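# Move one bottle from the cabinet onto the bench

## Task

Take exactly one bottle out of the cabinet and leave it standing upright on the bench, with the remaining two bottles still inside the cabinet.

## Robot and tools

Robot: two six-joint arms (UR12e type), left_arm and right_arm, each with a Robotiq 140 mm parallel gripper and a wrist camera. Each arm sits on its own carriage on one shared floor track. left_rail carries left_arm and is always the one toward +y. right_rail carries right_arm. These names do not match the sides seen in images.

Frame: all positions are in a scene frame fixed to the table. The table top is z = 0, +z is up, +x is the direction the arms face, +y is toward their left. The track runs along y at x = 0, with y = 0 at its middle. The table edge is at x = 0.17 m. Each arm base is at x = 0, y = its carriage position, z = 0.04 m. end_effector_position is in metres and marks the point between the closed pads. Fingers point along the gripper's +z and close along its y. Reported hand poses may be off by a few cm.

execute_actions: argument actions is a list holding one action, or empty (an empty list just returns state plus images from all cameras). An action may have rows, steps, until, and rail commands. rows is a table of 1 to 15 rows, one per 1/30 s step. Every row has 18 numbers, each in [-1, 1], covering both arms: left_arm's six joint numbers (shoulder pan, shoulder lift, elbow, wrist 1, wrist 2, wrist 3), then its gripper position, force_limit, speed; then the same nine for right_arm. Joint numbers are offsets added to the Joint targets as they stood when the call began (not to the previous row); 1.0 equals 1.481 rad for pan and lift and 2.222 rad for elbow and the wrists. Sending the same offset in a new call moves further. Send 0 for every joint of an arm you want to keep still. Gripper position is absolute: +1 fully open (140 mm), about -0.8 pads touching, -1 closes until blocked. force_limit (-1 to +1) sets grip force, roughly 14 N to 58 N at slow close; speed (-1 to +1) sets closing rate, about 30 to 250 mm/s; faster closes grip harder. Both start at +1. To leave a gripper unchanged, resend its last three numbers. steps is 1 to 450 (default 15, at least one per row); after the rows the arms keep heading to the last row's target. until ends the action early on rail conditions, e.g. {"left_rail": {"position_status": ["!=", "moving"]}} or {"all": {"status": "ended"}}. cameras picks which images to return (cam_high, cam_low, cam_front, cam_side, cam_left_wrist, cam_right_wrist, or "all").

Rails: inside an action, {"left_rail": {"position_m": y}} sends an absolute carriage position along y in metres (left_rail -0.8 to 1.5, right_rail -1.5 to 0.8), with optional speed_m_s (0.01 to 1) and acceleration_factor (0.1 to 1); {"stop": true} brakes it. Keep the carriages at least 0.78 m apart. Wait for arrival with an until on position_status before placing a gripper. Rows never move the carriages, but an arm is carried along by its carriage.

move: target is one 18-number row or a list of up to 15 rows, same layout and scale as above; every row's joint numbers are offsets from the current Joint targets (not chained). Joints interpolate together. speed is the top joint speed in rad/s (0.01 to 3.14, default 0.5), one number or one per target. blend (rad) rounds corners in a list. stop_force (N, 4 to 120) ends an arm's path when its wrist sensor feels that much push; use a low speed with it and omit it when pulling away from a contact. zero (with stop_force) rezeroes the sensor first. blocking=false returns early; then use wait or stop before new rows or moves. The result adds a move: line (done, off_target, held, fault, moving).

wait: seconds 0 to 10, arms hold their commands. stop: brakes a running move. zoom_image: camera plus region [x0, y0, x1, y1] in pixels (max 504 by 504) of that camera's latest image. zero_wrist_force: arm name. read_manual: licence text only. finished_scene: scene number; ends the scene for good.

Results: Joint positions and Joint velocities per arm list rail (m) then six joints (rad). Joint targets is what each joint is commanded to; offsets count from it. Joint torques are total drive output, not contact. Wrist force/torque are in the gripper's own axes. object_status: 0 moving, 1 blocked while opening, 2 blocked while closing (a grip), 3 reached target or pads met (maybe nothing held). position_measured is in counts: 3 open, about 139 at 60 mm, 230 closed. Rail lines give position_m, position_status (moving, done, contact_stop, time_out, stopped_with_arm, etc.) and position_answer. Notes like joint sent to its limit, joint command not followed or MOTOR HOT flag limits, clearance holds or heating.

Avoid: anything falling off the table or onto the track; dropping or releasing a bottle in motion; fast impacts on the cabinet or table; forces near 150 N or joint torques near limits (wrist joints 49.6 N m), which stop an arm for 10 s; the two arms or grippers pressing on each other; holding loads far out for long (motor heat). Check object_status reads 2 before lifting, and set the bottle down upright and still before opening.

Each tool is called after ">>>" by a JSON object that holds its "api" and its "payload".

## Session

>>> {"api": "execute_actions", "payload": {"actions": []}}

Scene clock: 0.00 s.
left_arm: end_effector_position=(+0.3563, +1.0990, +0.5790) position_measured=3 object_status=3 end_effector_quat_wxyz=(+0.000, +0.000, +1.000, +0.000) | right_arm: end_effector_position=(+0.3563, -1.0110, +0.5790) position_measured=3 object_status=3 end_effector_quat_wxyz=(+0.000, +0.000, +1.000, +0.000)
Joint positions: left_arm=[1.02 -0.28 -2.157 1.821 -1.235 -1.571 -0.281] | right_arm=[-1.09 -0.281 -2.157 1.821 -1.235 -1.571 -0.28]
Joint velocities: within noise
Joint torques (N m): no reading
Wrist force (N): no reading
Wrist torque (N m): no reading
Wrist force, peak (N): no reading
Joint targets: left_arm=[1.020 -0.280 -2.157 1.821 -1.235 -1.571 -0.281] | right_arm=[-1.090 -0.281 -2.157 1.821 -1.235 -1.571 -0.280]
Tool commands: left_gripper/position=+1.0 left_gripper/force_limit=+1.0 left_gripper/speed=+1.0 right_gripper/position=+1.0 right_gripper/force_limit=+1.0 right_gripper/speed=+1.0
left_rail: position_m=1.020 position_status=done
right_rail: position_m=-1.090 position_status=done

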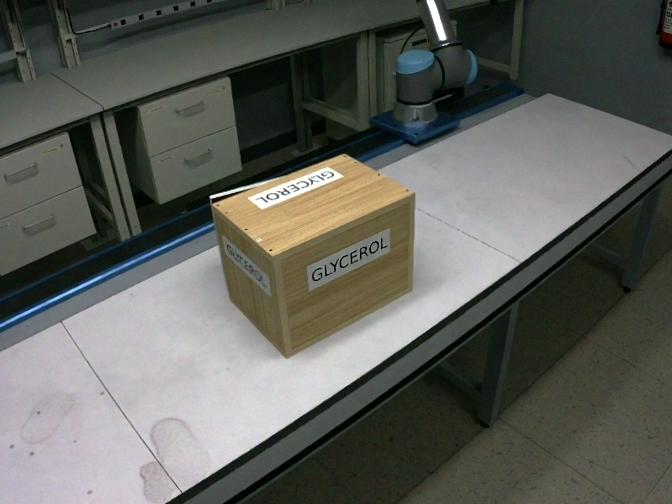

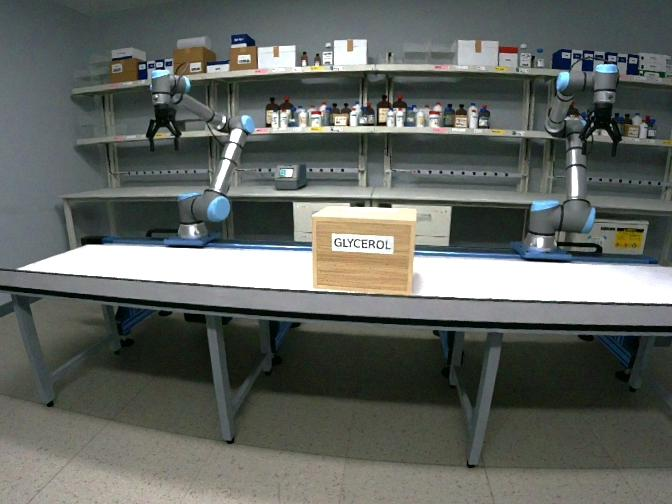

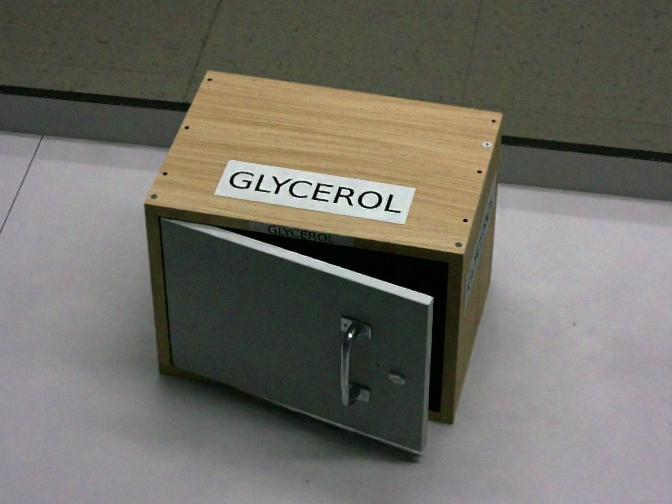

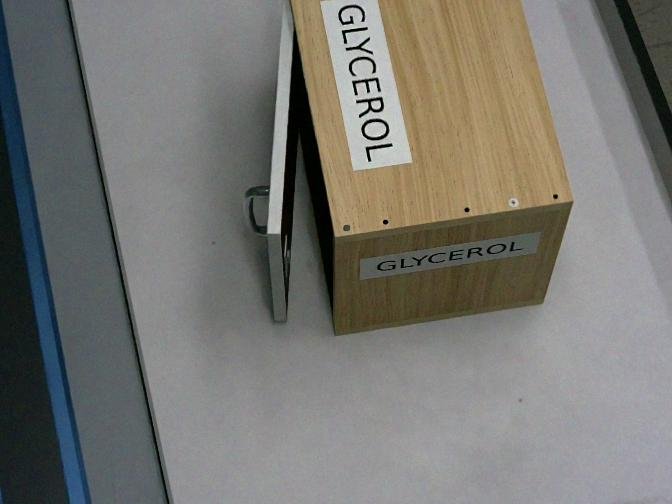

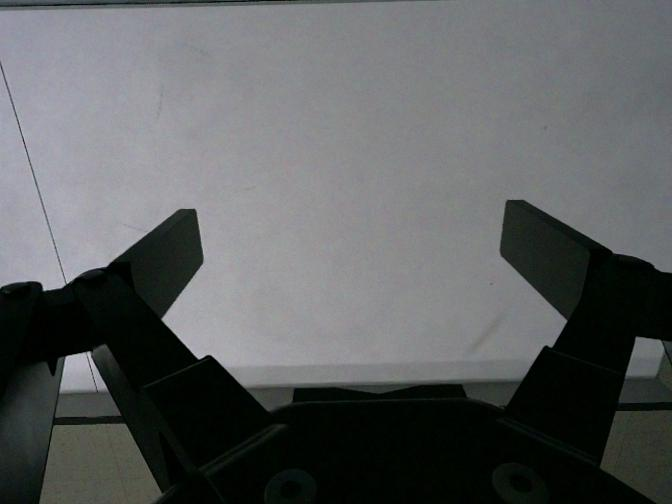

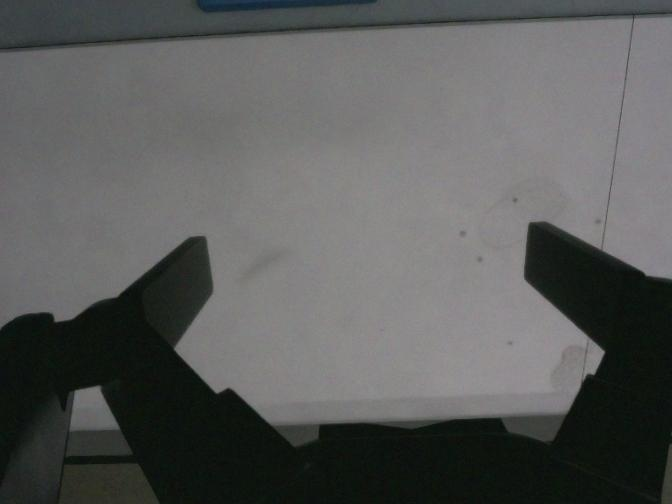

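>>> {"api": "execute_actions", "payload": {"actions": [{"right_rail":{"position_m":-0.25,"acceleration_factor":0.6},"rows":[[0,0,0,0,0,0,1,1,1,0,0,0,0,0,0,-0.8,-0.5,0]],"steps":200,"until":{"right_rail":{"position_status":["!=","moving"]}}}], "cameras": ["cam_right_wrist"]}}

Scene clock: 19.57 s.
left_arm: end_effector_position=(+0.3563, +1.0990, +0.5790) position_measured=3 object_status=3 end_effector_quat_wxyz=(+0.000, +0.000, +1.000, +0.000) | right_arm: end_effector_position=(+0.3563, -0.1714, +0.5790) position_measured=229 object_status=3 end_effector_quat_wxyz=(+0.000, +0.000, +1.000, +0.000)
Joint positions: left_arm=[1.02 -0.28 -2.157 1.821 -1.235 -1.571 -0.28] | right_arm=[-0.25 -0.281 -2.157 1.821 -1.235 -1.571 -0.281]
Joint torques (N m): left_arm=[-2.85 4.27 -44.76 -4.17 -0.65 -0.17] | right_arm=[-0.23 1.6 -50.9 -4.97 -0.15 0.38]
Wrist force (N): left_arm=[0.2 0.2 0.4] | right_arm=[0.2 0.3 0.2]
Wrist torque (N m): left_arm=[0.05 -0.03 0.00] | right_arm=[0.07 -0.06 0.00]
Wrist force, peak (N): left_arm=[0.4 0.5 0.4] | right_arm=[0.2 2.4 0.6]
Joint targets: left_arm=[1.020 -0.280 -2.157 1.821 -1.235 -1.571 -0.281] | right_arm=[-0.250 -0.281 -2.157 1.821 -1.235 -1.571 -0.280]
left_rail: position_m=1.020 position_status=done
right_rail: position_m=-0.250 position_status=done
Images, in order (width x height): cam_right_wrist 672x504.

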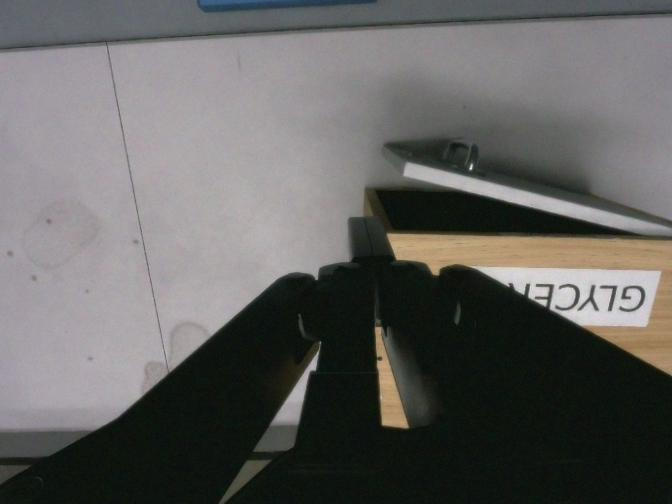

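>>> {"api": "execute_actions", "payload": {"actions": [{"right_rail":{"position_m":-0.45},"steps":150,"until":{"right_rail":{"position_status":["!=","moving"]}}}]}}

>>> {"api": "move", "payload": {"target": [0,0,0,0,0,0,1,1,1,0.4709,0.1993,0.0872,-0.2199,0.0001,0.3763,-0.8,-0.5,0], "speed": 0.8, "cameras": ["cam_right_wrist"]}}

Scene clock: 53.07 s.
left_arm: end_effector_position=(+0.3563, +1.0990, +0.5790) position_measured=3 object_status=3 end_effector_quat_wxyz=(+0.000, +0.000, +1.000, +0.000) | right_arm: end_effector_position=(+0.3563, -0.3714, +0.5790) position_measured=229 object_status=3 end_effector_quat_wxyz=(+0.000, +0.000, +1.000, +0.000)
Joint positions: left_arm=[1.02 -0.28 -2.157 1.821 -1.235 -1.571 -0.28] | right_arm=[-0.45 -0.281 -2.157 1.821 -1.235 -1.571 -0.28]
Joint torques (N m): left_arm=[-1.62 -0.62 -46.97 -4.5 -0.12 -0.26] | right_arm=[1.77 2.89 -51.18 -4.85 0.09 0.34]
Wrist force (N): left_arm=[0.5 0.3 0.0] | right_arm=[0.3 0.4 0.1]
Wrist torque (N m): left_arm=[0.07 -0.10 0.00] | right_arm=[0.09 -0.07 0.00]
Wrist force, peak (N): left_arm=[0.2 0.6 0.4] | right_arm=[0.1 3.4 0.8]
Joint targets: left_arm=[1.020 -0.280 -2.157 1.821 -1.235 -1.571 -0.281] | right_arm=[-0.450 -0.281 -2.157 1.821 -1.235 -1.571 -0.280]
Tool commands: left_gripper/position=+1.0 left_gripper/force_limit=+1.0 left_gripper/speed=+1.0 right_gripper/position=-0.8 right_gripper/force_limit=-0.5 right_gripper/speed=+0.0
left_rail: position_m=1.020 position_status=done
right_rail: position_m=-0.450 position_status=done

Scene clock: 54.87 s.
left_arm: end_effector_position=(+0.3563, +1.0990, +0.5790) position_measured=3 object_status=3 end_effector_quat_wxyz=(+0.000, +0.000, +1.000, +0.000) | right_arm: end_effector_position=(+0.3948, -0.0846, +0.3800) position_measured=229 object_status=3 end_effector_quat_wxyz=(+0.000, +0.069, +0.998, +0.000) end_effector_velocity=(-0.003, +0.001, -0.003) end_effector_angular_velocity=(-0.002, +0.003, +0.004)
Joint positions: left_arm=[1.02 -0.28 -2.157 1.821 -1.235 -1.571 -0.28] | right_arm=[-0.45 0.417 -1.862 2.015 -1.724 -1.571 0.555]
Joint velocities: left_arm=[within noise] | right_arm=[0 0.005 0 0.004 -0.001 0 0.001]
Joint torques (N m): left_arm=[1.39 -0.15 -45.28 -4.62 0.1 0.25] | right_arm=[17.23 -11.94 -46.45 -8.98 -0.08 2.45]
Wrist force (N): left_arm=[0.1 -0.2 0.2] | right_arm=[0.5 -0.2 0.1]
Wrist torque (N m): left_arm=[-0.04 -0.01 0.00] | right_arm=[-0.07 -0.06 -0.02]
Wrist force, peak (N): left_arm=[0.6 0.2 0.1] | right_arm=[1.3 2.8 2.7]
Joint targets: left_arm=[1.020 -0.280 -2.157 1.821 -1.235 -1.571 -0.281] | right_arm=[-0.450 0.417 -1.862 2.015 -1.724 -1.571 0.556]
left_rail: position_m=1.020 position_status=done
right_rail: position_m=-0.450 position_status=done
move: done
Images, in order (width x height): cam_right_wrist 672x504.

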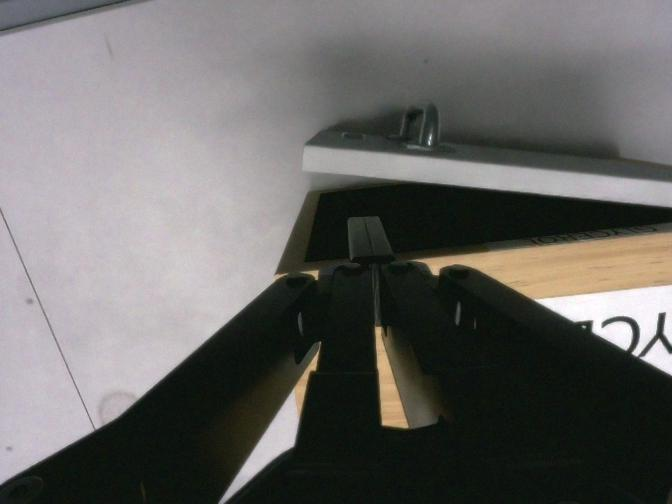

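>>> {"api": "move", "payload": {"target": [[0,0,0,0,0,0,1,1,1,0,0.0409,0.0788,-0.1060,0,0,-0.8,-0.5,0],[0,0,0,0,0,0,1,1,1,0.1240,-0.0020,0.0988,-0.0975,0,0.2162,-0.8,-0.5,0],[0,0,0,0,0,0,1,1,1,0.2857,0.0506,0.0739,-0.1076,0,0.4810,-0.8,-0.5,0],[0,0,0,0,0,0,1,1,1,0.3875,0.1658,0.0089,-0.1194,0,0.7060,-0.8,-0.5,0],[0,0,0,0,0,0,1,1,1,0.4194,0.2498,-0.0483,-0.1182,0,0.8372,-0.8,-0.5,0]], "speed": [0.2,0.3,0.45,0.45,0.45], "blend": [0.005,0.05,0.05,0.05,0], "stop_force": 20, "cameras": ["cam_right_wrist","cam_front","cam_side"]}}

Scene clock: 76.43 s.
left_arm: end_effector_position=(+0.3563, +1.0990, +0.5790) position_measured=3 object_status=3 end_effector_quat_wxyz=(+0.000, +0.000, +1.000, +0.000) | right_arm: end_effector_position=(+0.2008, +0.2339, +0.2600) position_measured=229 object_status=3 end_effector_quat_wxyz=(+0.000, +0.636, +0.772, +0.000)
Joint positions: left_arm=[1.02 -0.28 -2.157 1.821 -1.235 -1.571 -0.28] | right_arm=[-0.45 1.038 -1.492 1.907 -1.986 -1.571 2.416]
Joint torques (N m): left_arm=[-2.47 0.57 -45.62 -4.36 -0.01 -0.71] | right_arm=[18.85 -40.34 -58.15 -2.77 -1.07 3.02]
Wrist force (N): left_arm=[0.3 0.5 0.0] | right_arm=[-2.8 -2.7 -0.2]
Wrist torque (N m): left_arm=[0.10 -0.06 0.00] | right_arm=[-0.04 -0.04 -0.05]
Wrist force, peak (N): left_arm=[0.4 0.5 0.5] | right_arm=[-2.8 -3.2 0.2]
Joint targets: left_arm=[1.020 -0.280 -2.157 1.821 -1.235 -1.571 -0.281] | right_arm=[-0.450 1.038 -1.492 1.907 -1.986 -1.571 2.416]
left_rail: position_m=1.020 position_status=done
right_rail: position_m=-0.450 position_status=done
move: done
Images, in order (width x height): cam_front 672x504, cam_side 672x504, cam_right_wrist 672x504.

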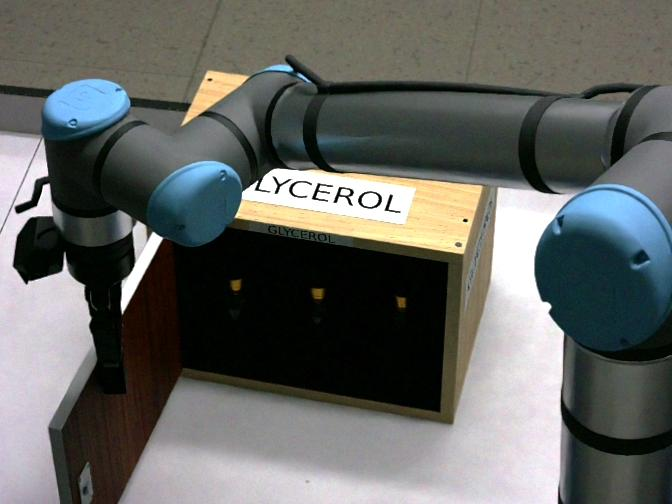

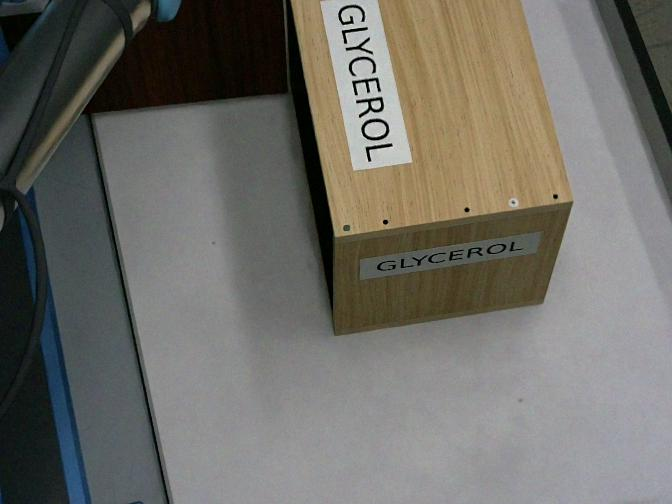

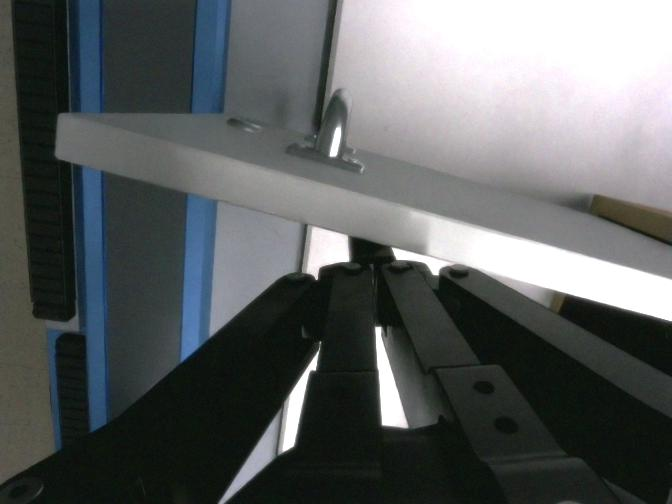

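>>> {"api": "move", "payload": {"target": [[0,0,0,0,0,0,1,1,1,-0.1338,-0.1993,0.1222,0.0106,0,-0.3562,-0.8,-0.5,0],[0,0,0,0,0,0,1,1,1,-0.5656,-0.1405,-0.3184,0.4124,0.1669,-0.9525,-0.8,-0.5,0],[0,0,0,0,0,0,1,1,1,-0.9977,-0.1540,-0.9035,0.2864,0.3469,-0.9975,-0.8,-0.5,0]], "speed": [0.7,1.0,1.0], "blend": [0.1,0.15,0]}}

>>> {"api": "move", "payload": {"target": [[0,0,0,0,0,0,1,1,1,-0.4808,0.0473,-0.3150,-0.2475,0.3150,-0.0450,0.15,-0.5,-1],[0,0,0,0,0,0,1,1,1,-0.5132,0.2775,-0.9226,-0.6634,0.5311,-0.0900,0.15,-0.5,-1],[0,0,0,0,0,0,1,1,1,-0.5319,-0.2003,-0.9990,-0.2685,0.5144,-0.0900,0.15,-0.5,-1]], "speed": [1.0,1.0,0.5], "blend": [0.15,0.1,0], "cameras": ["cam_right_wrist","cam_side"]}}

Scene clock: 134.40 s.
left_arm: end_effector_position=(+0.3563, +1.0990, +0.5790) position_measured=3 object_status=3 end_effector_quat_wxyz=(+0.000, +0.000, +1.000, +0.000) | right_arm: end_effector_position=(+0.1835, -0.0816, +1.5072) position_measured=229 object_status=3 end_effector_quat_wxyz=(+0.691, -0.053, +0.698, +0.181)
Joint positions: left_arm=[1.02 -0.28 -2.157 1.821 -1.235 -1.571 -0.28] | right_arm=[-0.45 -0.439 -1.72 -0.1 -1.35 -0.8 0.199]
Joint torques (N m): left_arm=[-1.38 1.05 -45.22 -4.4 0.3 -0.61] | right_arm=[-17.56 11.83 3.35 -5.88 1.94 -1.89]
Wrist force (N): left_arm=[0.0 -0.1 0.0] | right_arm=[-0.9 1.3 1.7]
Wrist torque (N m): left_arm=[-0.01 0.00 0.00] | right_arm=[0.52 0.06 0.29]
Wrist force, peak (N): left_arm=[0.2 0.2 0.6] | right_arm=[-0.9 5.0 -1.8]
Joint targets: left_arm=[1.020 -0.280 -2.157 1.821 -1.235 -1.571 -0.281] | right_arm=[-0.450 -0.440 -1.720 -0.100 -1.350 -0.800 0.199]
left_rail: position_m=1.020 position_status=done
right_rail: position_m=-0.450 position_status=done
move: done

Scene clock: 138.93 s.
left_arm: end_effector_position=(+0.3563, +1.0990, +0.5790) position_measured=3 object_status=3 end_effector_quat_wxyz=(+0.000, +0.000, +1.000, +0.000) | right_arm: end_effector_position=(+0.3450, +0.0551, +0.1222) position_measured=110 object_status=3 end_effector_quat_wxyz=(+0.000, +0.707, +0.000, +0.707)
Joint positions: left_arm=[1.02 -0.28 -2.157 1.821 -1.235 -1.571 -0.28] | right_arm=[-0.45 -1.227 -2.016 -2.32 -1.947 0.343 -0.001]
Joint torques (N m): left_arm=[-2.98 0.1 -45.02 -3.92 -0.59 -0.8] | right_arm=[-18.61 43.03 9.29 2.37 -2.25 -2.18]
Wrist force (N): left_arm=[0.3 0.3 0.2] | right_arm=[1.5 0.5 3.6]
Wrist torque (N m): left_arm=[0.06 -0.07 0.00] | right_arm=[0.22 -0.46 -0.17]
Wrist force, peak (N): left_arm=[0.6 0.4 0.3] | right_arm=[0.6 4.8 5.7]
Joint targets: left_arm=[1.020 -0.280 -2.157 1.821 -1.235 -1.571 -0.281] | right_arm=[-0.450 -1.227 -2.016 -2.320 -1.946 0.343 -0.001]
left_rail: position_m=1.020 position_status=done
right_rail: position_m=-0.450 position_status=done
move: done
Images, in order (width x height): cam_side 672x504, cam_right_wrist 672x504.

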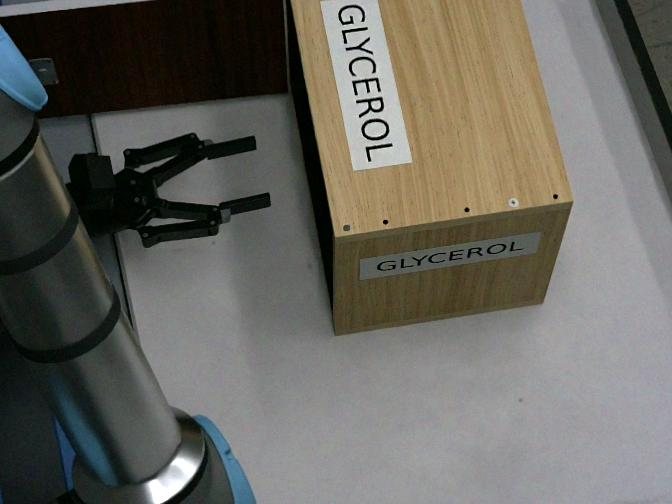

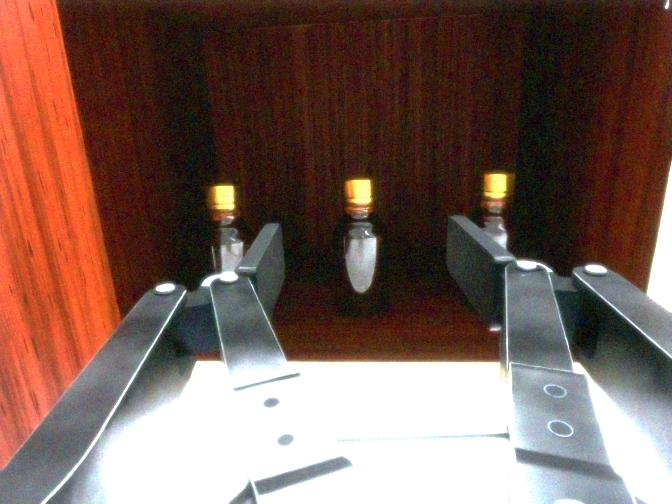

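>>> {"api": "move", "payload": {"target": [0,0,0,0,0,0,1,1,1,-0.2159,-0.0137,0.0205,-0.0114,-0.1439,0.0005,0.15,-0.5,-1], "speed": 0.18, "stop_force": 8, "cameras": ["cam_right_wrist"]}}

Scene clock: 159.77 s.
left_arm: end_effector_position=(+0.3563, +1.0990, +0.5790) position_measured=3 object_status=3 end_effector_quat_wxyz=(+0.000, +0.000, +1.000, +0.000) | right_arm: end_effector_position=(+0.5030, +0.0525, +0.1221) position_measured=110 object_status=3 end_effector_quat_wxyz=(+0.000, +0.707, +0.000, +0.707)
Joint positions: left_arm=[1.02 -0.28 -2.157 1.821 -1.235 -1.571 -0.28] | right_arm=[-0.45 -1.547 -2.037 -2.274 -1.972 0.023 0.001]
Joint torques (N m): left_arm=[-3.7 -0.27 -43.62 -4.36 -0.02 -0.5] | right_arm=[-17.58 45.31 23.99 -3.64 -2.13 2.7]
Wrist force (N): left_arm=[0.3 0.5 0.3] | right_arm=[1.6 0.4 3.6]
Wrist torque (N m): left_arm=[0.11 -0.06 0.00] | right_arm=[0.20 -0.51 -0.19]
Wrist force, peak (N): left_arm=[0.6 -0.2 0.5] | right_arm=[1.7 0.9 5.2]
Joint targets: left_arm=[1.020 -0.280 -2.157 1.821 -1.235 -1.571 -0.281] | right_arm=[-0.450 -1.547 -2.037 -2.274 -1.972 0.023 0.001]
left_rail: position_m=1.020 position_status=done
right_rail: position_m=-0.450 position_status=done
move: done
Images, in order (width x height): cam_right_wrist 672x504.

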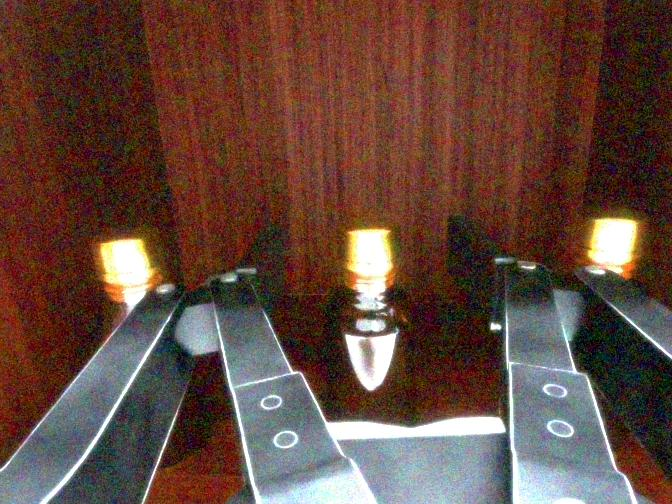

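>>> {"api": "execute_actions", "payload": {"actions": [{"rows":[[0,0,0,0,0,0,1,1,1,0,0,0,0,0,0,-1,-0.5,-1]],"steps":80}]}}

>>> {"api": "move", "payload": {"target": [0,0,0,0,0,0,1,1,1,0,0.0329,0.0014,-0.0233,0,0,-1,-0.5,-1], "speed": 0.06, "cameras": ["cam_right_wrist"]}}

Scene clock: 168.17 s.
left_arm: end_effector_position=(+0.3563, +1.0990, +0.5790) position_measured=3 object_status=3 end_effector_quat_wxyz=(+0.000, +0.000, +1.000, +0.000) | right_arm: end_effector_position=(+0.5030, +0.0525, +0.1221) position_measured=187 object_status=2 end_effector_quat_wxyz=(+0.000, +0.707, +0.000, +0.707)
Joint positions: left_arm=[1.02 -0.28 -2.157 1.821 -1.235 -1.571 -0.28] | right_arm=[-0.45 -1.547 -2.037 -2.274 -1.972 0.023 0.001]
Joint torques (N m): left_arm=[-2.15 -3.77 -45.13 -4.3 -0.44 -1.06] | right_arm=[-15.22 51.25 24.23 -2.05 -0.55 2.56]
Wrist force (N): left_arm=[0.5 0.0 0.3] | right_arm=[-0.6 0.4 3.8]
Wrist torque (N m): left_arm=[0.00 -0.10 0.00] | right_arm=[0.23 -0.55 -0.18]
Wrist force, peak (N): left_arm=[0.4 0.4 0.6] | right_arm=[1.5 0.5 4.2]
Joint targets: left_arm=[1.020 -0.280 -2.157 1.821 -1.235 -1.571 -0.281] | right_arm=[-0.450 -1.547 -2.037 -2.274 -1.972 0.023 0.001]
left_rail: position_m=1.020 position_status=done
right_rail: position_m=-0.450 position_status=done

Scene clock: 169.43 s.
left_arm: end_effector_position=(+0.3563, +1.0990, +0.5790) position_measured=3 object_status=3 end_effector_quat_wxyz=(+0.000, +0.000, +1.000, +0.000) | right_arm: end_effector_position=(+0.5030, +0.0525, +0.1471) position_measured=187 object_status=2 end_effector_quat_wxyz=(+0.000, +0.707, +0.000, +0.707)
Joint positions: left_arm=[1.02 -0.28 -2.157 1.821 -1.235 -1.571 -0.28] | right_arm=[-0.45 -1.547 -1.988 -2.271 -2.023 0.023 0.001]
Joint torques (N m): left_arm=[-4.13 4.78 -44.51 -4.38 -0.78 -0.93] | right_arm=[-11.65 68.59 27.15 -3.82 0.97 2.2]
Wrist force (N): left_arm=[0.5 0.0 0.2] | right_arm=[-0.9 0.5 3.9]
Wrist torque (N m): left_arm=[0.00 -0.11 0.00] | right_arm=[0.25 -0.62 -0.19]
Wrist force, peak (N): left_arm=[0.2 0.3 0.7] | right_arm=[-0.8 0.7 4.1]
Joint targets: left_arm=[1.020 -0.280 -2.157 1.821 -1.235 -1.571 -0.281] | right_arm=[-0.450 -1.547 -1.988 -2.271 -2.024 0.023 0.001]
left_rail: position_m=1.020 position_status=done
right_rail: position_m=-0.450 position_status=done
move: done
Images, in order (width x height): cam_right_wrist 672x504.

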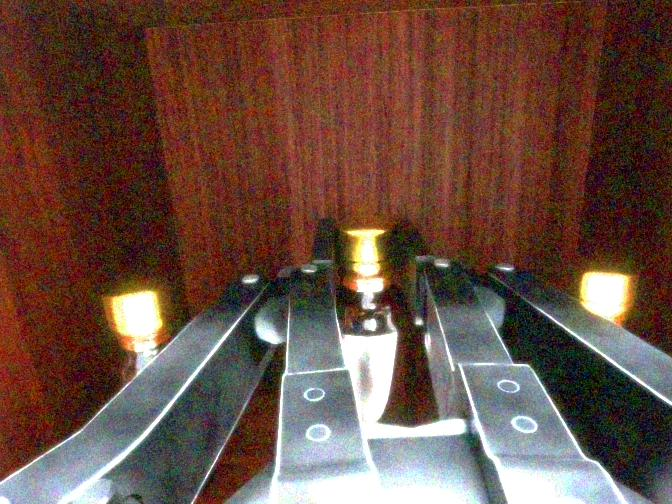

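>>> {"api": "move", "payload": {"target": [0,0,0,0,0,0,1,1,1,0.2234,0.0253,-0.0336,0.0167,0.1489,-0.0005,-1,-0.5,-1], "speed": 0.25}}

>>> {"api": "execute_actions", "payload": {"actions": [{"right_rail":{"position_m":-0.8,"speed_m_s":0.5,"acceleration_factor":0.35},"steps":150,"until":{"right_rail":{"position_status":["!=","moving"]}}}]}}

>>> {"api": "move", "payload": {"target": [[0,0,0,0,0,0,1,1,1,0,-0.0569,-0.0018,0.0397,0,0,-1,-0.5,-1],[0,0,0,0,0,0,1,1,1,0,-0.0687,-0.0018,0.0476,0,0,-1,-0.5,-1]], "speed": [0.1,0.015], "stop_force": 4, "cameras": ["cam_right_wrist","cam_side"]}}

Scene clock: 185.37 s.
left_arm: end_effector_position=(+0.3563, +1.0990, +0.5790) position_measured=3 object_status=3 end_effector_quat_wxyz=(+0.000, +0.000, +1.000, +0.000) | right_arm: end_effector_position=(+0.3450, +0.0401, +0.1471) position_measured=187 object_status=2 end_effector_quat_wxyz=(+0.000, +0.707, +0.000, +0.707)
Joint positions: left_arm=[1.02 -0.28 -2.157 1.821 -1.235 -1.571 -0.28] | right_arm=[-0.45 -1.217 -1.95 -2.346 -1.987 0.354 -0.001]
Joint torques (N m): left_arm=[-2.79 -2.38 -44.93 -4.4 -0.22 -1.44] | right_arm=[18.44 61 10.68 1.82 1.66 -2.26]
Wrist force (N): left_arm=[0.1 -0.1 0.4] | right_arm=[-0.9 0.7 3.9]
Wrist torque (N m): left_arm=[-0.01 -0.03 0.00] | right_arm=[0.30 -0.59 -0.17]
Wrist force, peak (N): left_arm=[-0.1 0.6 0.6] | right_arm=[-0.6 1.2 6.5]
Joint targets: left_arm=[1.020 -0.280 -2.157 1.821 -1.235 -1.571 -0.281] | right_arm=[-0.450 -1.216 -1.950 -2.346 -1.986 0.354 -0.001]
left_rail: position_m=1.020 position_status=done
right_rail: position_m=-0.450 position_status=done
move: done

Scene clock: 187.13 s.
left_arm: end_effector_position=(+0.3563, +1.0990, +0.5790) position_measured=3 object_status=3 end_effector_quat_wxyz=(+0.000, +0.000, +1.000, +0.000) | right_arm: end_effector_position=(+0.3449, -0.3099, +0.1471) position_measured=187 object_status=2 end_effector_quat_wxyz=(+0.000, +0.707, +0.000, +0.707)
Joint positions: left_arm=[1.02 -0.28 -2.157 1.821 -1.235 -1.571 -0.28] | right_arm=[-0.8 -1.216 -1.95 -2.346 -1.986 0.354 -0.001]
Joint torques (N m): left_arm=[-1.47 1.62 -44.79 -4.08 -0.54 -0.49] | right_arm=[15.44 49.95 23.34 -3.95 -1.17 -2.22]
Wrist force (N): left_arm=[0.4 0.5 0.5] | right_arm=[-1.2 0.6 3.7]
Wrist torque (N m): left_arm=[0.12 -0.08 0.00] | right_arm=[0.28 -0.54 -0.17]
Wrist force, peak (N): left_arm=[0.6 0.3 0.6] | right_arm=[-1.3 2.1 4.3]
Joint targets: left_arm=[1.020 -0.280 -2.157 1.821 -1.235 -1.571 -0.281] | right_arm=[-0.800 -1.216 -1.950 -2.346 -1.986 0.354 -0.001]
Tool commands: left_gripper/position=+1.0 left_gripper/force_limit=+1.0 left_gripper/speed=+1.0 right_gripper/position=-1.0 right_gripper/force_limit=-0.5 right_gripper/speed=-1.0
left_rail: position_m=1.020 position_status=done
right_rail: position_m=-0.800 speed_m_s=0.50 position_status=done

Scene clock: 189.80 s.
left_arm: end_effector_position=(+0.3563, +1.0990, +0.5790) position_measured=3 object_status=3 end_effector_quat_wxyz=(+0.000, +0.000, +1.000, +0.000) | right_arm: end_effector_position=(+0.3449, -0.3098, +0.1033) position_measured=187 object_status=2 end_effector_quat_wxyz=(+0.000, +0.707, +0.000, +0.707)
Joint positions: left_arm=[1.02 -0.28 -2.157 1.821 -1.235 -1.571 -0.28] | right_arm=[-0.8 -1.216 -2.044 -2.35 -1.889 0.354 -0.001]
Joint torques (N m): left_arm=[-1.19 -1.5 -45.75 -3.63 -0.25 -1.29] | right_arm=[13.95 64.5 12.01 -5.03 -2.01 -1.93]
Wrist force (N): left_arm=[0.2 0.2 0.4] | right_arm=[-1.5 0.2 3.6]
Wrist torque (N m): left_arm=[0.05 -0.05 0.00] | right_arm=[0.16 -0.43 -0.18]
Wrist force, peak (N): left_arm=[0.4 0.4 0.5] | right_arm=[8.8 1.7 3.6]
Joint targets: left_arm=[1.020 -0.280 -2.157 1.821 -1.235 -1.571 -0.281] | right_arm=[-0.800 -1.216 -2.044 -2.350 -1.889 0.354 -0.001]
left_rail: position_m=1.020 position_status=done
right_rail: position_m=-0.800 speed_m_s=0.50 position_status=done
move: contact (right_arm); path passed 1 of 2 targets
Images, in order (width x height): cam_side 672x504, cam_right_wrist 672x504.

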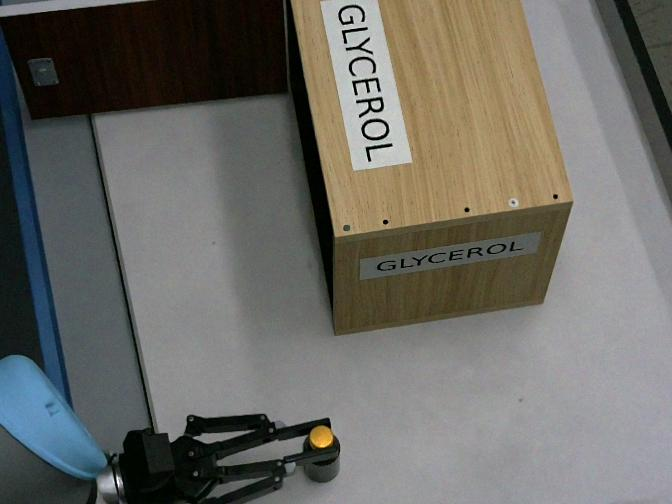

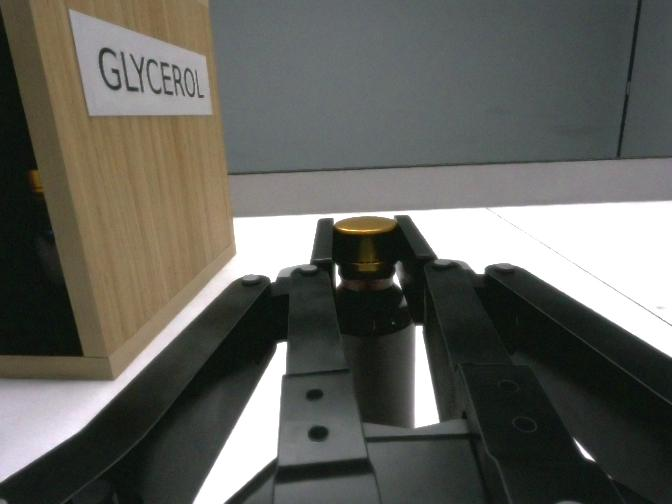

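>>> {"api": "move", "payload": {"target": [0,0,0,0,0,0,1,1,1,0,-0.0012,0,0.0008,0,0,-1,-0.5,-1], "speed": 0.01, "stop_force": 4}}

>>> {"api": "execute_actions", "payload": {"actions": [{"rows":[[0,0,0,0,0,0,1,1,1,0,0,0,0,0,0,0.15,-0.5,-1]],"steps":60}]}}

>>> {"api": "move", "payload": {"target": [0,0,0,0,0,0,1,1,1,0,0.2321,0.0276,-0.1824,0,0,0.15,-0.5,-1], "speed": 0.3, "cameras": ["cam_side"]}}

Scene clock: 197.53 s.
left_arm: end_effector_position=(+0.3563, +1.0990, +0.5790) position_measured=3 object_status=3 end_effector_quat_wxyz=(+0.000, +0.000, +1.000, +0.000) | right_arm: end_effector_position=(+0.3449, -0.3098, +0.1031) position_measured=187 object_status=2 end_effector_quat_wxyz=(+0.000, +0.707, +0.000, +0.707)
Joint positions: left_arm=[1.02 -0.28 -2.157 1.821 -1.235 -1.571 -0.28] | right_arm=[-0.8 -1.216 -2.045 -2.35 -1.888 0.354 -0.001]
Joint torques (N m): left_arm=[-2 -3.07 -43.78 -3.82 -0.35 -1.38] | right_arm=[14.57 61.81 18.4 -3.04 -2.04 -1.91]
Wrist force (N): left_arm=[0.1 0.3 0.4] | right_arm=[7.2 2.2 3.2]
Wrist torque (N m): left_arm=[0.05 -0.03 0.00] | right_arm=[0.22 -0.22 -0.15]
Wrist force, peak (N): left_arm=[0.6 0.3 0.6] | right_arm=[7.1 1.9 3.6]
Joint targets: left_arm=[1.020 -0.280 -2.157 1.821 -1.235 -1.571 -0.281] | right_arm=[-0.800 -1.216 -2.045 -2.350 -1.889 0.354 -0.001]
left_rail: position_m=1.020 position_status=done
right_rail: position_m=-0.800 speed_m_s=0.50 position_status=done
move: contact (right_arm)

Scene clock: 199.73 s.
left_arm: end_effector_position=(+0.3563, +1.0990, +0.5790) position_measured=3 object_status=3 end_effector_quat_wxyz=(+0.000, +0.000, +1.000, +0.000) | right_arm: end_effector_position=(+0.3449, -0.3098, +0.1031) position_measured=110 object_status=3 end_effector_quat_wxyz=(+0.000, +0.707, +0.000, +0.707)
Joint positions: left_arm=[1.02 -0.28 -2.157 1.821 -1.235 -1.571 -0.28] | right_arm=[-0.8 -1.216 -2.045 -2.35 -1.889 0.354 -0.001]
Joint torques (N m): left_arm=[1.22 -2.5 -44.88 -3.44 -0.21 -1.5] | right_arm=[14.81 64.75 18.73 -4.35 -2.04 -2.13]
Wrist force (N): left_arm=[0.1 0.3 0.2] | right_arm=[0.8 0.2 3.5]
Wrist torque (N m): left_arm=[0.06 -0.01 0.00] | right_arm=[0.17 -0.30 -0.18]
Wrist force, peak (N): left_arm=[0.5 0.7 0.6] | right_arm=[6.9 2.0 3.2]
Joint targets: left_arm=[1.020 -0.280 -2.157 1.821 -1.235 -1.571 -0.281] | right_arm=[-0.800 -1.216 -2.045 -2.350 -1.889 0.354 -0.001]
left_rail: position_m=1.020 position_status=done
right_rail: position_m=-0.800 speed_m_s=0.50 position_status=done

Scene clock: 201.67 s.
left_arm: end_effector_position=(+0.3563, +1.0990, +0.5790) position_measured=3 object_status=3 end_effector_quat_wxyz=(+0.000, +0.000, +1.000, +0.000) | right_arm: end_effector_position=(+0.3451, -0.3104, +0.2797) position_measured=110 object_status=3 end_effector_quat_wxyz=(+0.000, +0.707, +0.000, +0.707)
Joint positions: left_arm=[1.02 -0.28 -2.157 1.821 -1.235 -1.571 -0.28] | right_arm=[-0.8 -1.216 -1.701 -2.289 -2.294 0.354 -0.001]
Joint torques (N m): left_arm=[-3.22 1.44 -43.72 -3.72 -0.85 -1.78] | right_arm=[14.29 51.42 36.81 -4.81 -2.11 -2.28]
Wrist force (N): left_arm=[0.3 0.1 0.4] | right_arm=[1.1 0.2 4.0]
Wrist torque (N m): left_arm=[0.02 -0.07 0.00] | right_arm=[0.20 -0.39 -0.21]
Wrist force, peak (N): left_arm=[0.4 0.3 0.6] | right_arm=[2.4 0.6 3.8]
Joint targets: left_arm=[1.020 -0.280 -2.157 1.821 -1.235 -1.571 -0.281] | right_arm=[-0.800 -1.216 -1.701 -2.289 -2.294 0.354 -0.001]
left_rail: position_m=1.020 position_status=done
right_rail: position_m=-0.800 speed_m_s=0.50 position_status=done
move: done
Images, in order (width x height): cam_side 672x504.

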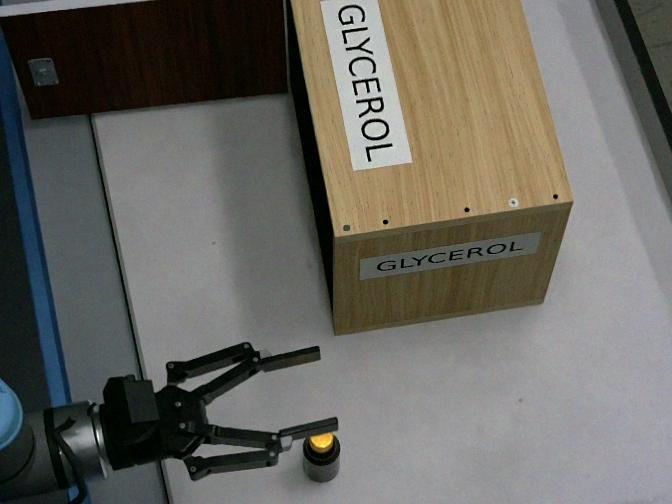

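>>> {"api": "execute_actions", "payload": {"actions": [{"right_rail":{"position_m":-1.1},"left_rail":{"position_m":0.6,"acceleration_factor":0.5},"rows":[[0,0,0,0,0,0,-0.8,-0.5,0,0,0,0,0,0,0,0.15,-0.5,-1]],"steps":150,"until":{"all":{"status":"ended"}}}]}}

>>> {"api": "move", "payload": {"target": [[-0.7070,-0.0415,0.1386,-0.1108,0,0.2409,-0.8,-0.5,0,0,0,0,0,0,0,0.15,-0.5,-1],[-0.7070,-0.0290,0.2605,-0.2410,0,0.2409,-0.8,-0.5,0,0,0,0,0,0,0,0.15,-0.5,-1]], "speed": [0.7,0.3], "blend": [0.01,0], "stop_force": 20, "cameras": ["cam_left_wrist","cam_front"]}}

Scene clock: 247.80 s.
left_arm: end_effector_position=(+0.3563, +0.6786, +0.5790) position_measured=229 object_status=3 end_effector_quat_wxyz=(+0.000, +0.000, +1.000, +0.000) | right_arm: end_effector_position=(+0.3451, -0.6104, +0.2798) position_measured=110 object_status=3 end_effector_quat_wxyz=(+0.000, +0.707, +0.000, +0.707)
Joint positions: left_arm=[0.6 -0.28 -2.157 1.821 -1.235 -1.571 -0.28] | right_arm=[-1.1 -1.216 -1.701 -2.289 -2.294 0.354 -0.001]
Joint torques (N m): left_arm=[0.18 -0.46 -43.9 -3.55 -0.89 -1.94] | right_arm=[15.26 38.75 31.45 -2.06 0.29 -1.84]
Wrist force (N): left_arm=[0.2 0.3 0.3] | right_arm=[0.9 0.4 3.7]
Wrist torque (N m): left_arm=[0.07 -0.04 0.00] | right_arm=[0.24 -0.36 -0.21]
Wrist force, peak (N): left_arm=[0.3 2.3 0.3] | right_arm=[1.0 -0.9 4.3]
Joint targets: left_arm=[0.600 -0.280 -2.157 1.821 -1.235 -1.571 -0.281] | right_arm=[-1.100 -1.216 -1.701 -2.289 -2.294 0.354 -0.001]
left_rail: position_m=0.600 position_status=done
right_rail: position_m=-1.100 speed_m_s=0.50 position_status=done

Scene clock: 251.57 s.
left_arm: end_effector_position=(+0.2459, +0.3318, +0.2620) position_measured=229 object_status=3 end_effector_quat_wxyz=(+0.000, +0.711, +0.703, +0.000) | right_arm: end_effector_position=(+0.3451, -0.6104, +0.2798) position_measured=110 object_status=3 end_effector_quat_wxyz=(+0.000, +0.707, +0.000, +0.707)
Joint positions: left_arm=[0.6 -1.328 -2.2 2.4 -1.771 -1.571 0.255] | right_arm=[-1.1 -1.216 -1.701 -2.289 -2.294 0.354 -0.001]
Joint torques (N m): left_arm=[-10.62 21.17 -37.73 -8.94 -0.84 2.83] | right_arm=[14.97 29.82 36.05 2.06 1.9 -1.95]
Wrist force (N): left_arm=[0.4 0.2 0.5] | right_arm=[0.7 0.4 3.8]
Wrist torque (N m): left_arm=[0.03 -0.08 -0.04] | right_arm=[0.25 -0.32 -0.21]
Wrist force, peak (N): left_arm=[0.6 2.3 -1.0] | right_arm=[1.0 0.0 4.1]
Joint targets: left_arm=[0.600 -1.328 -2.200 2.400 -1.771 -1.571 0.255] | right_arm=[-1.100 -1.216 -1.701 -2.289 -2.294 0.354 -0.001]
left_rail: position_m=0.600 position_status=done
right_rail: position_m=-1.100 speed_m_s=0.50 position_status=done
move: done
Images, in order (width x height): cam_front 672x504, cam_left_wrist 672x504.

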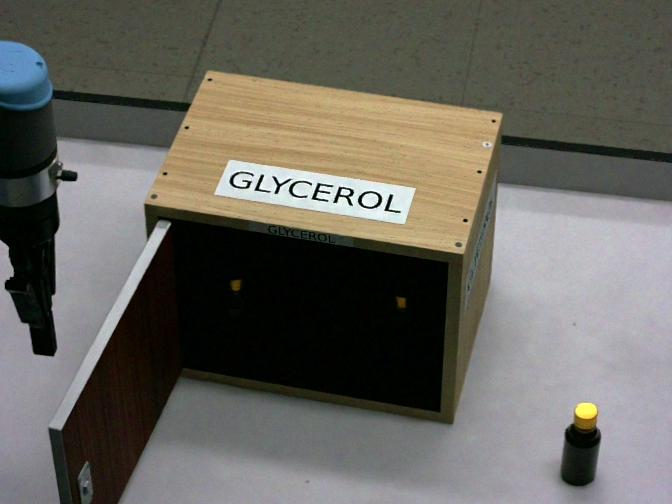

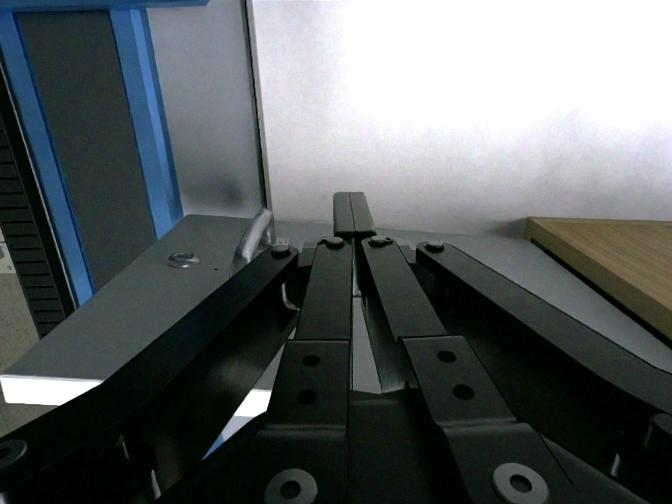

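>>> {"api": "move", "payload": {"target": [[-0.0436,0.1259,-0.0366,-0.0473,0,-0.1390,-0.8,-0.5,0,0,0,0,0,0,0,0.15,-0.5,-1],[-0.0383,0.2192,-0.0730,-0.0731,0,-0.2926,-0.8,-0.5,0,0,0,0,0,0,0,0.15,-0.5,-1],[-0.0062,0.3080,-0.1161,-0.0892,0,-0.4283,-0.8,-0.5,0,0,0,0,0,0,0,0.15,-0.5,-1],[0.0423,0.3848,-0.1602,-0.0962,0,-0.5531,-0.8,-0.5,0,0,0,0,0,0,0,0.15,-0.5,-1],[0.0995,0.4451,-0.1999,-0.0968,0,-0.6249,-0.8,-0.5,0,0,0,0,0,0,0,0.15,-0.5,-1],[0.1090,0.4533,-0.2055,-0.0965,0,-0.6186,-0.8,-0.5,0,0,0,0,0,0,0,0.15,-0.5,-1]], "speed": [0.2,0.3,0.3,0.3,0.12,0.015], "blend": [0.03,0.04,0.04,0.04,0.003,0], "stop_force": 12, "cameras": ["cam_front","cam_side"]}}

>>> {"api": "zoom_image", "payload": {"camera": "cam_front", "region": [280, 200, 500, 430]}}

Scene clock: 271.83 s.
left_arm: end_effector_position=(+0.4202, +0.0540, +0.2619) position_measured=229 object_status=3 end_effector_quat_wxyz=(+0.000, +0.023, +1.000, +0.000) | right_arm: end_effector_position=(+0.3451, -0.6104, +0.2798) position_measured=110 object_status=3 end_effector_quat_wxyz=(+0.000, +0.707, +0.000, +0.707)
Joint positions: left_arm=[0.6 -1.17 -1.532 1.947 -1.985 -1.571 -1.124] | right_arm=[-1.1 -1.216 -1.701 -2.289 -2.294 0.354 -0.001]
Joint torques (N m): left_arm=[-11.31 -69.74 -35.63 -8.58 1.51 -2.91] | right_arm=[14.42 28.49 35.64 2.22 1.82 -1.98]
Wrist force (N): left_arm=[3.2 -0.2 0.7] | right_arm=[1.0 0.1 3.8]
Wrist torque (N m): left_arm=[0.09 -0.36 0.06] | right_arm=[0.18 -0.37 -0.21]
Wrist force, peak (N): left_arm=[19.8 2.7 -6.2] | right_arm=[0.9 0.2 4.2]
Joint targets: left_arm=[0.600 -1.170 -1.532 1.947 -1.985 -1.571 -1.124] | right_arm=[-1.100 -1.216 -1.701 -2.289 -2.294 0.354 -0.001]
left_rail: position_m=0.600 position_status=done
right_rail: position_m=-1.100 speed_m_s=0.50 position_status=done
move: contact (left_arm); path passed 5 of 6 targets
Images, in order (width x height): cam_front 672x504, cam_side 672x504.

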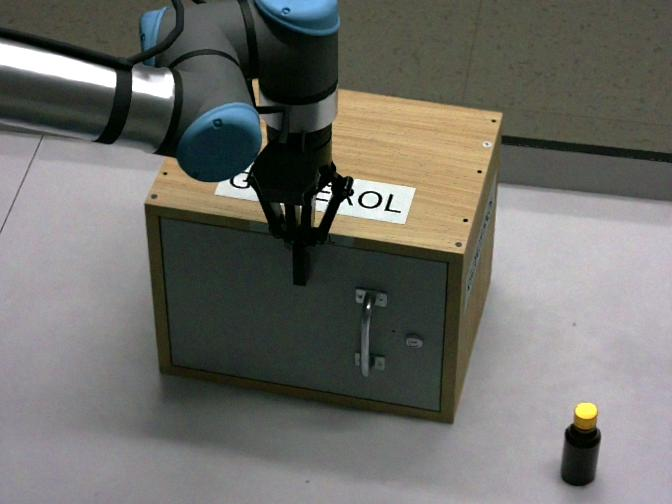

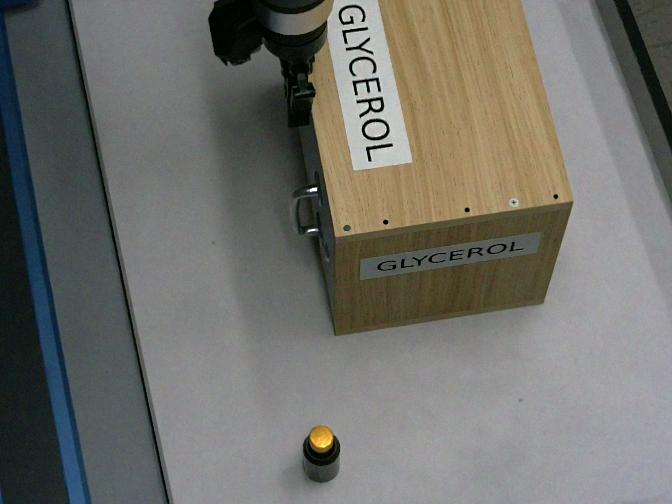

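Scaled by 2.191 from the camera's 672x504 image, which has a finer 960x720 frame.

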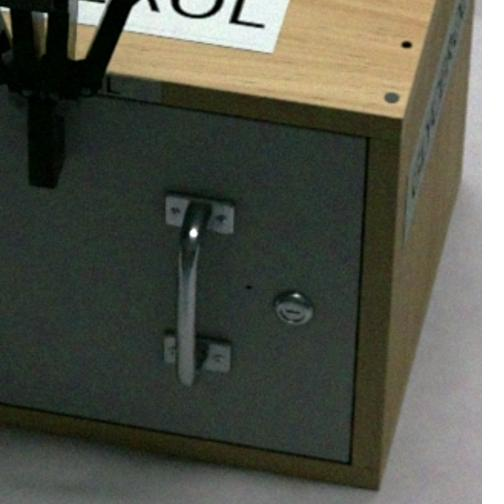

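>>> {"api": "move", "payload": {"target": [-0.0637,-0.0662,0.0436,0.0003,0,0.0672,-0.8,-0.5,0,0,0,0,0,0,0,0.15,-0.5,-1], "speed": 0.2, "cameras": ["cam_front"]}}

Scene clock: 277.90 s.
left_arm: end_effector_position=(+0.3490, +0.0736, +0.2620) position_measured=229 object_status=3 end_effector_quat_wxyz=(+0.000, +0.144, +0.990, +0.000) | right_arm: end_effector_position=(+0.3451, -0.6104, +0.2798) position_measured=110 object_status=3 end_effector_quat_wxyz=(+0.000, +0.707, +0.000, +0.707)
Joint positions: left_arm=[0.6 -1.265 -1.63 2.043 -1.984 -1.571 -0.975] | right_arm=[-1.1 -1.216 -1.701 -2.289 -2.294 0.354 -0.001]
Joint torques (N m): left_arm=[-11.39 -63.31 -34.24 -0.77 -0.4 2.82] | right_arm=[14.47 29.13 36.2 1.99 1.76 -1.59]
Wrist force (N): left_arm=[1.1 0.1 0.6] | right_arm=[1.0 0.4 3.6]
Wrist torque (N m): left_arm=[0.02 -0.28 -0.04] | right_arm=[0.24 -0.38 -0.21]
Wrist force, peak (N): left_arm=[3.3 -0.6 0.7] | right_arm=[0.8 0.1 4.3]
Joint targets: left_arm=[0.600 -1.265 -1.630 2.044 -1.984 -1.571 -0.974] | right_arm=[-1.100 -1.216 -1.701 -2.289 -2.294 0.354 -0.001]
left_rail: position_m=0.600 position_status=done
right_rail: position_m=-1.100 speed_m_s=0.50 position_status=done
move: done
Images, in order (width x height): cam_front 672x504.

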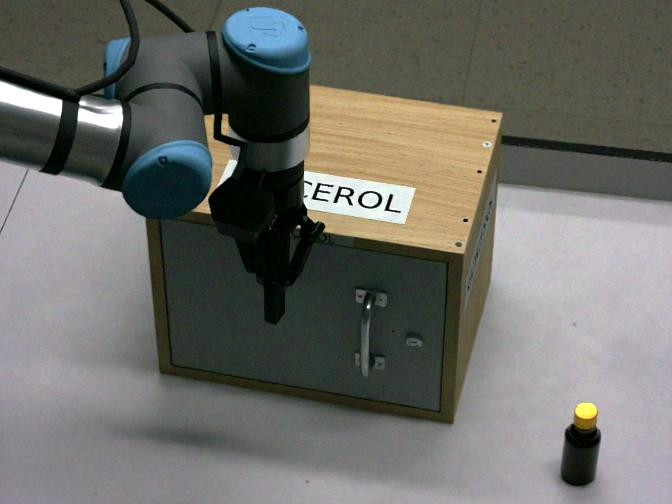

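>>> {"api": "finished_scene", "payload": {"scene": 2}}

The scene is finished: the task was done.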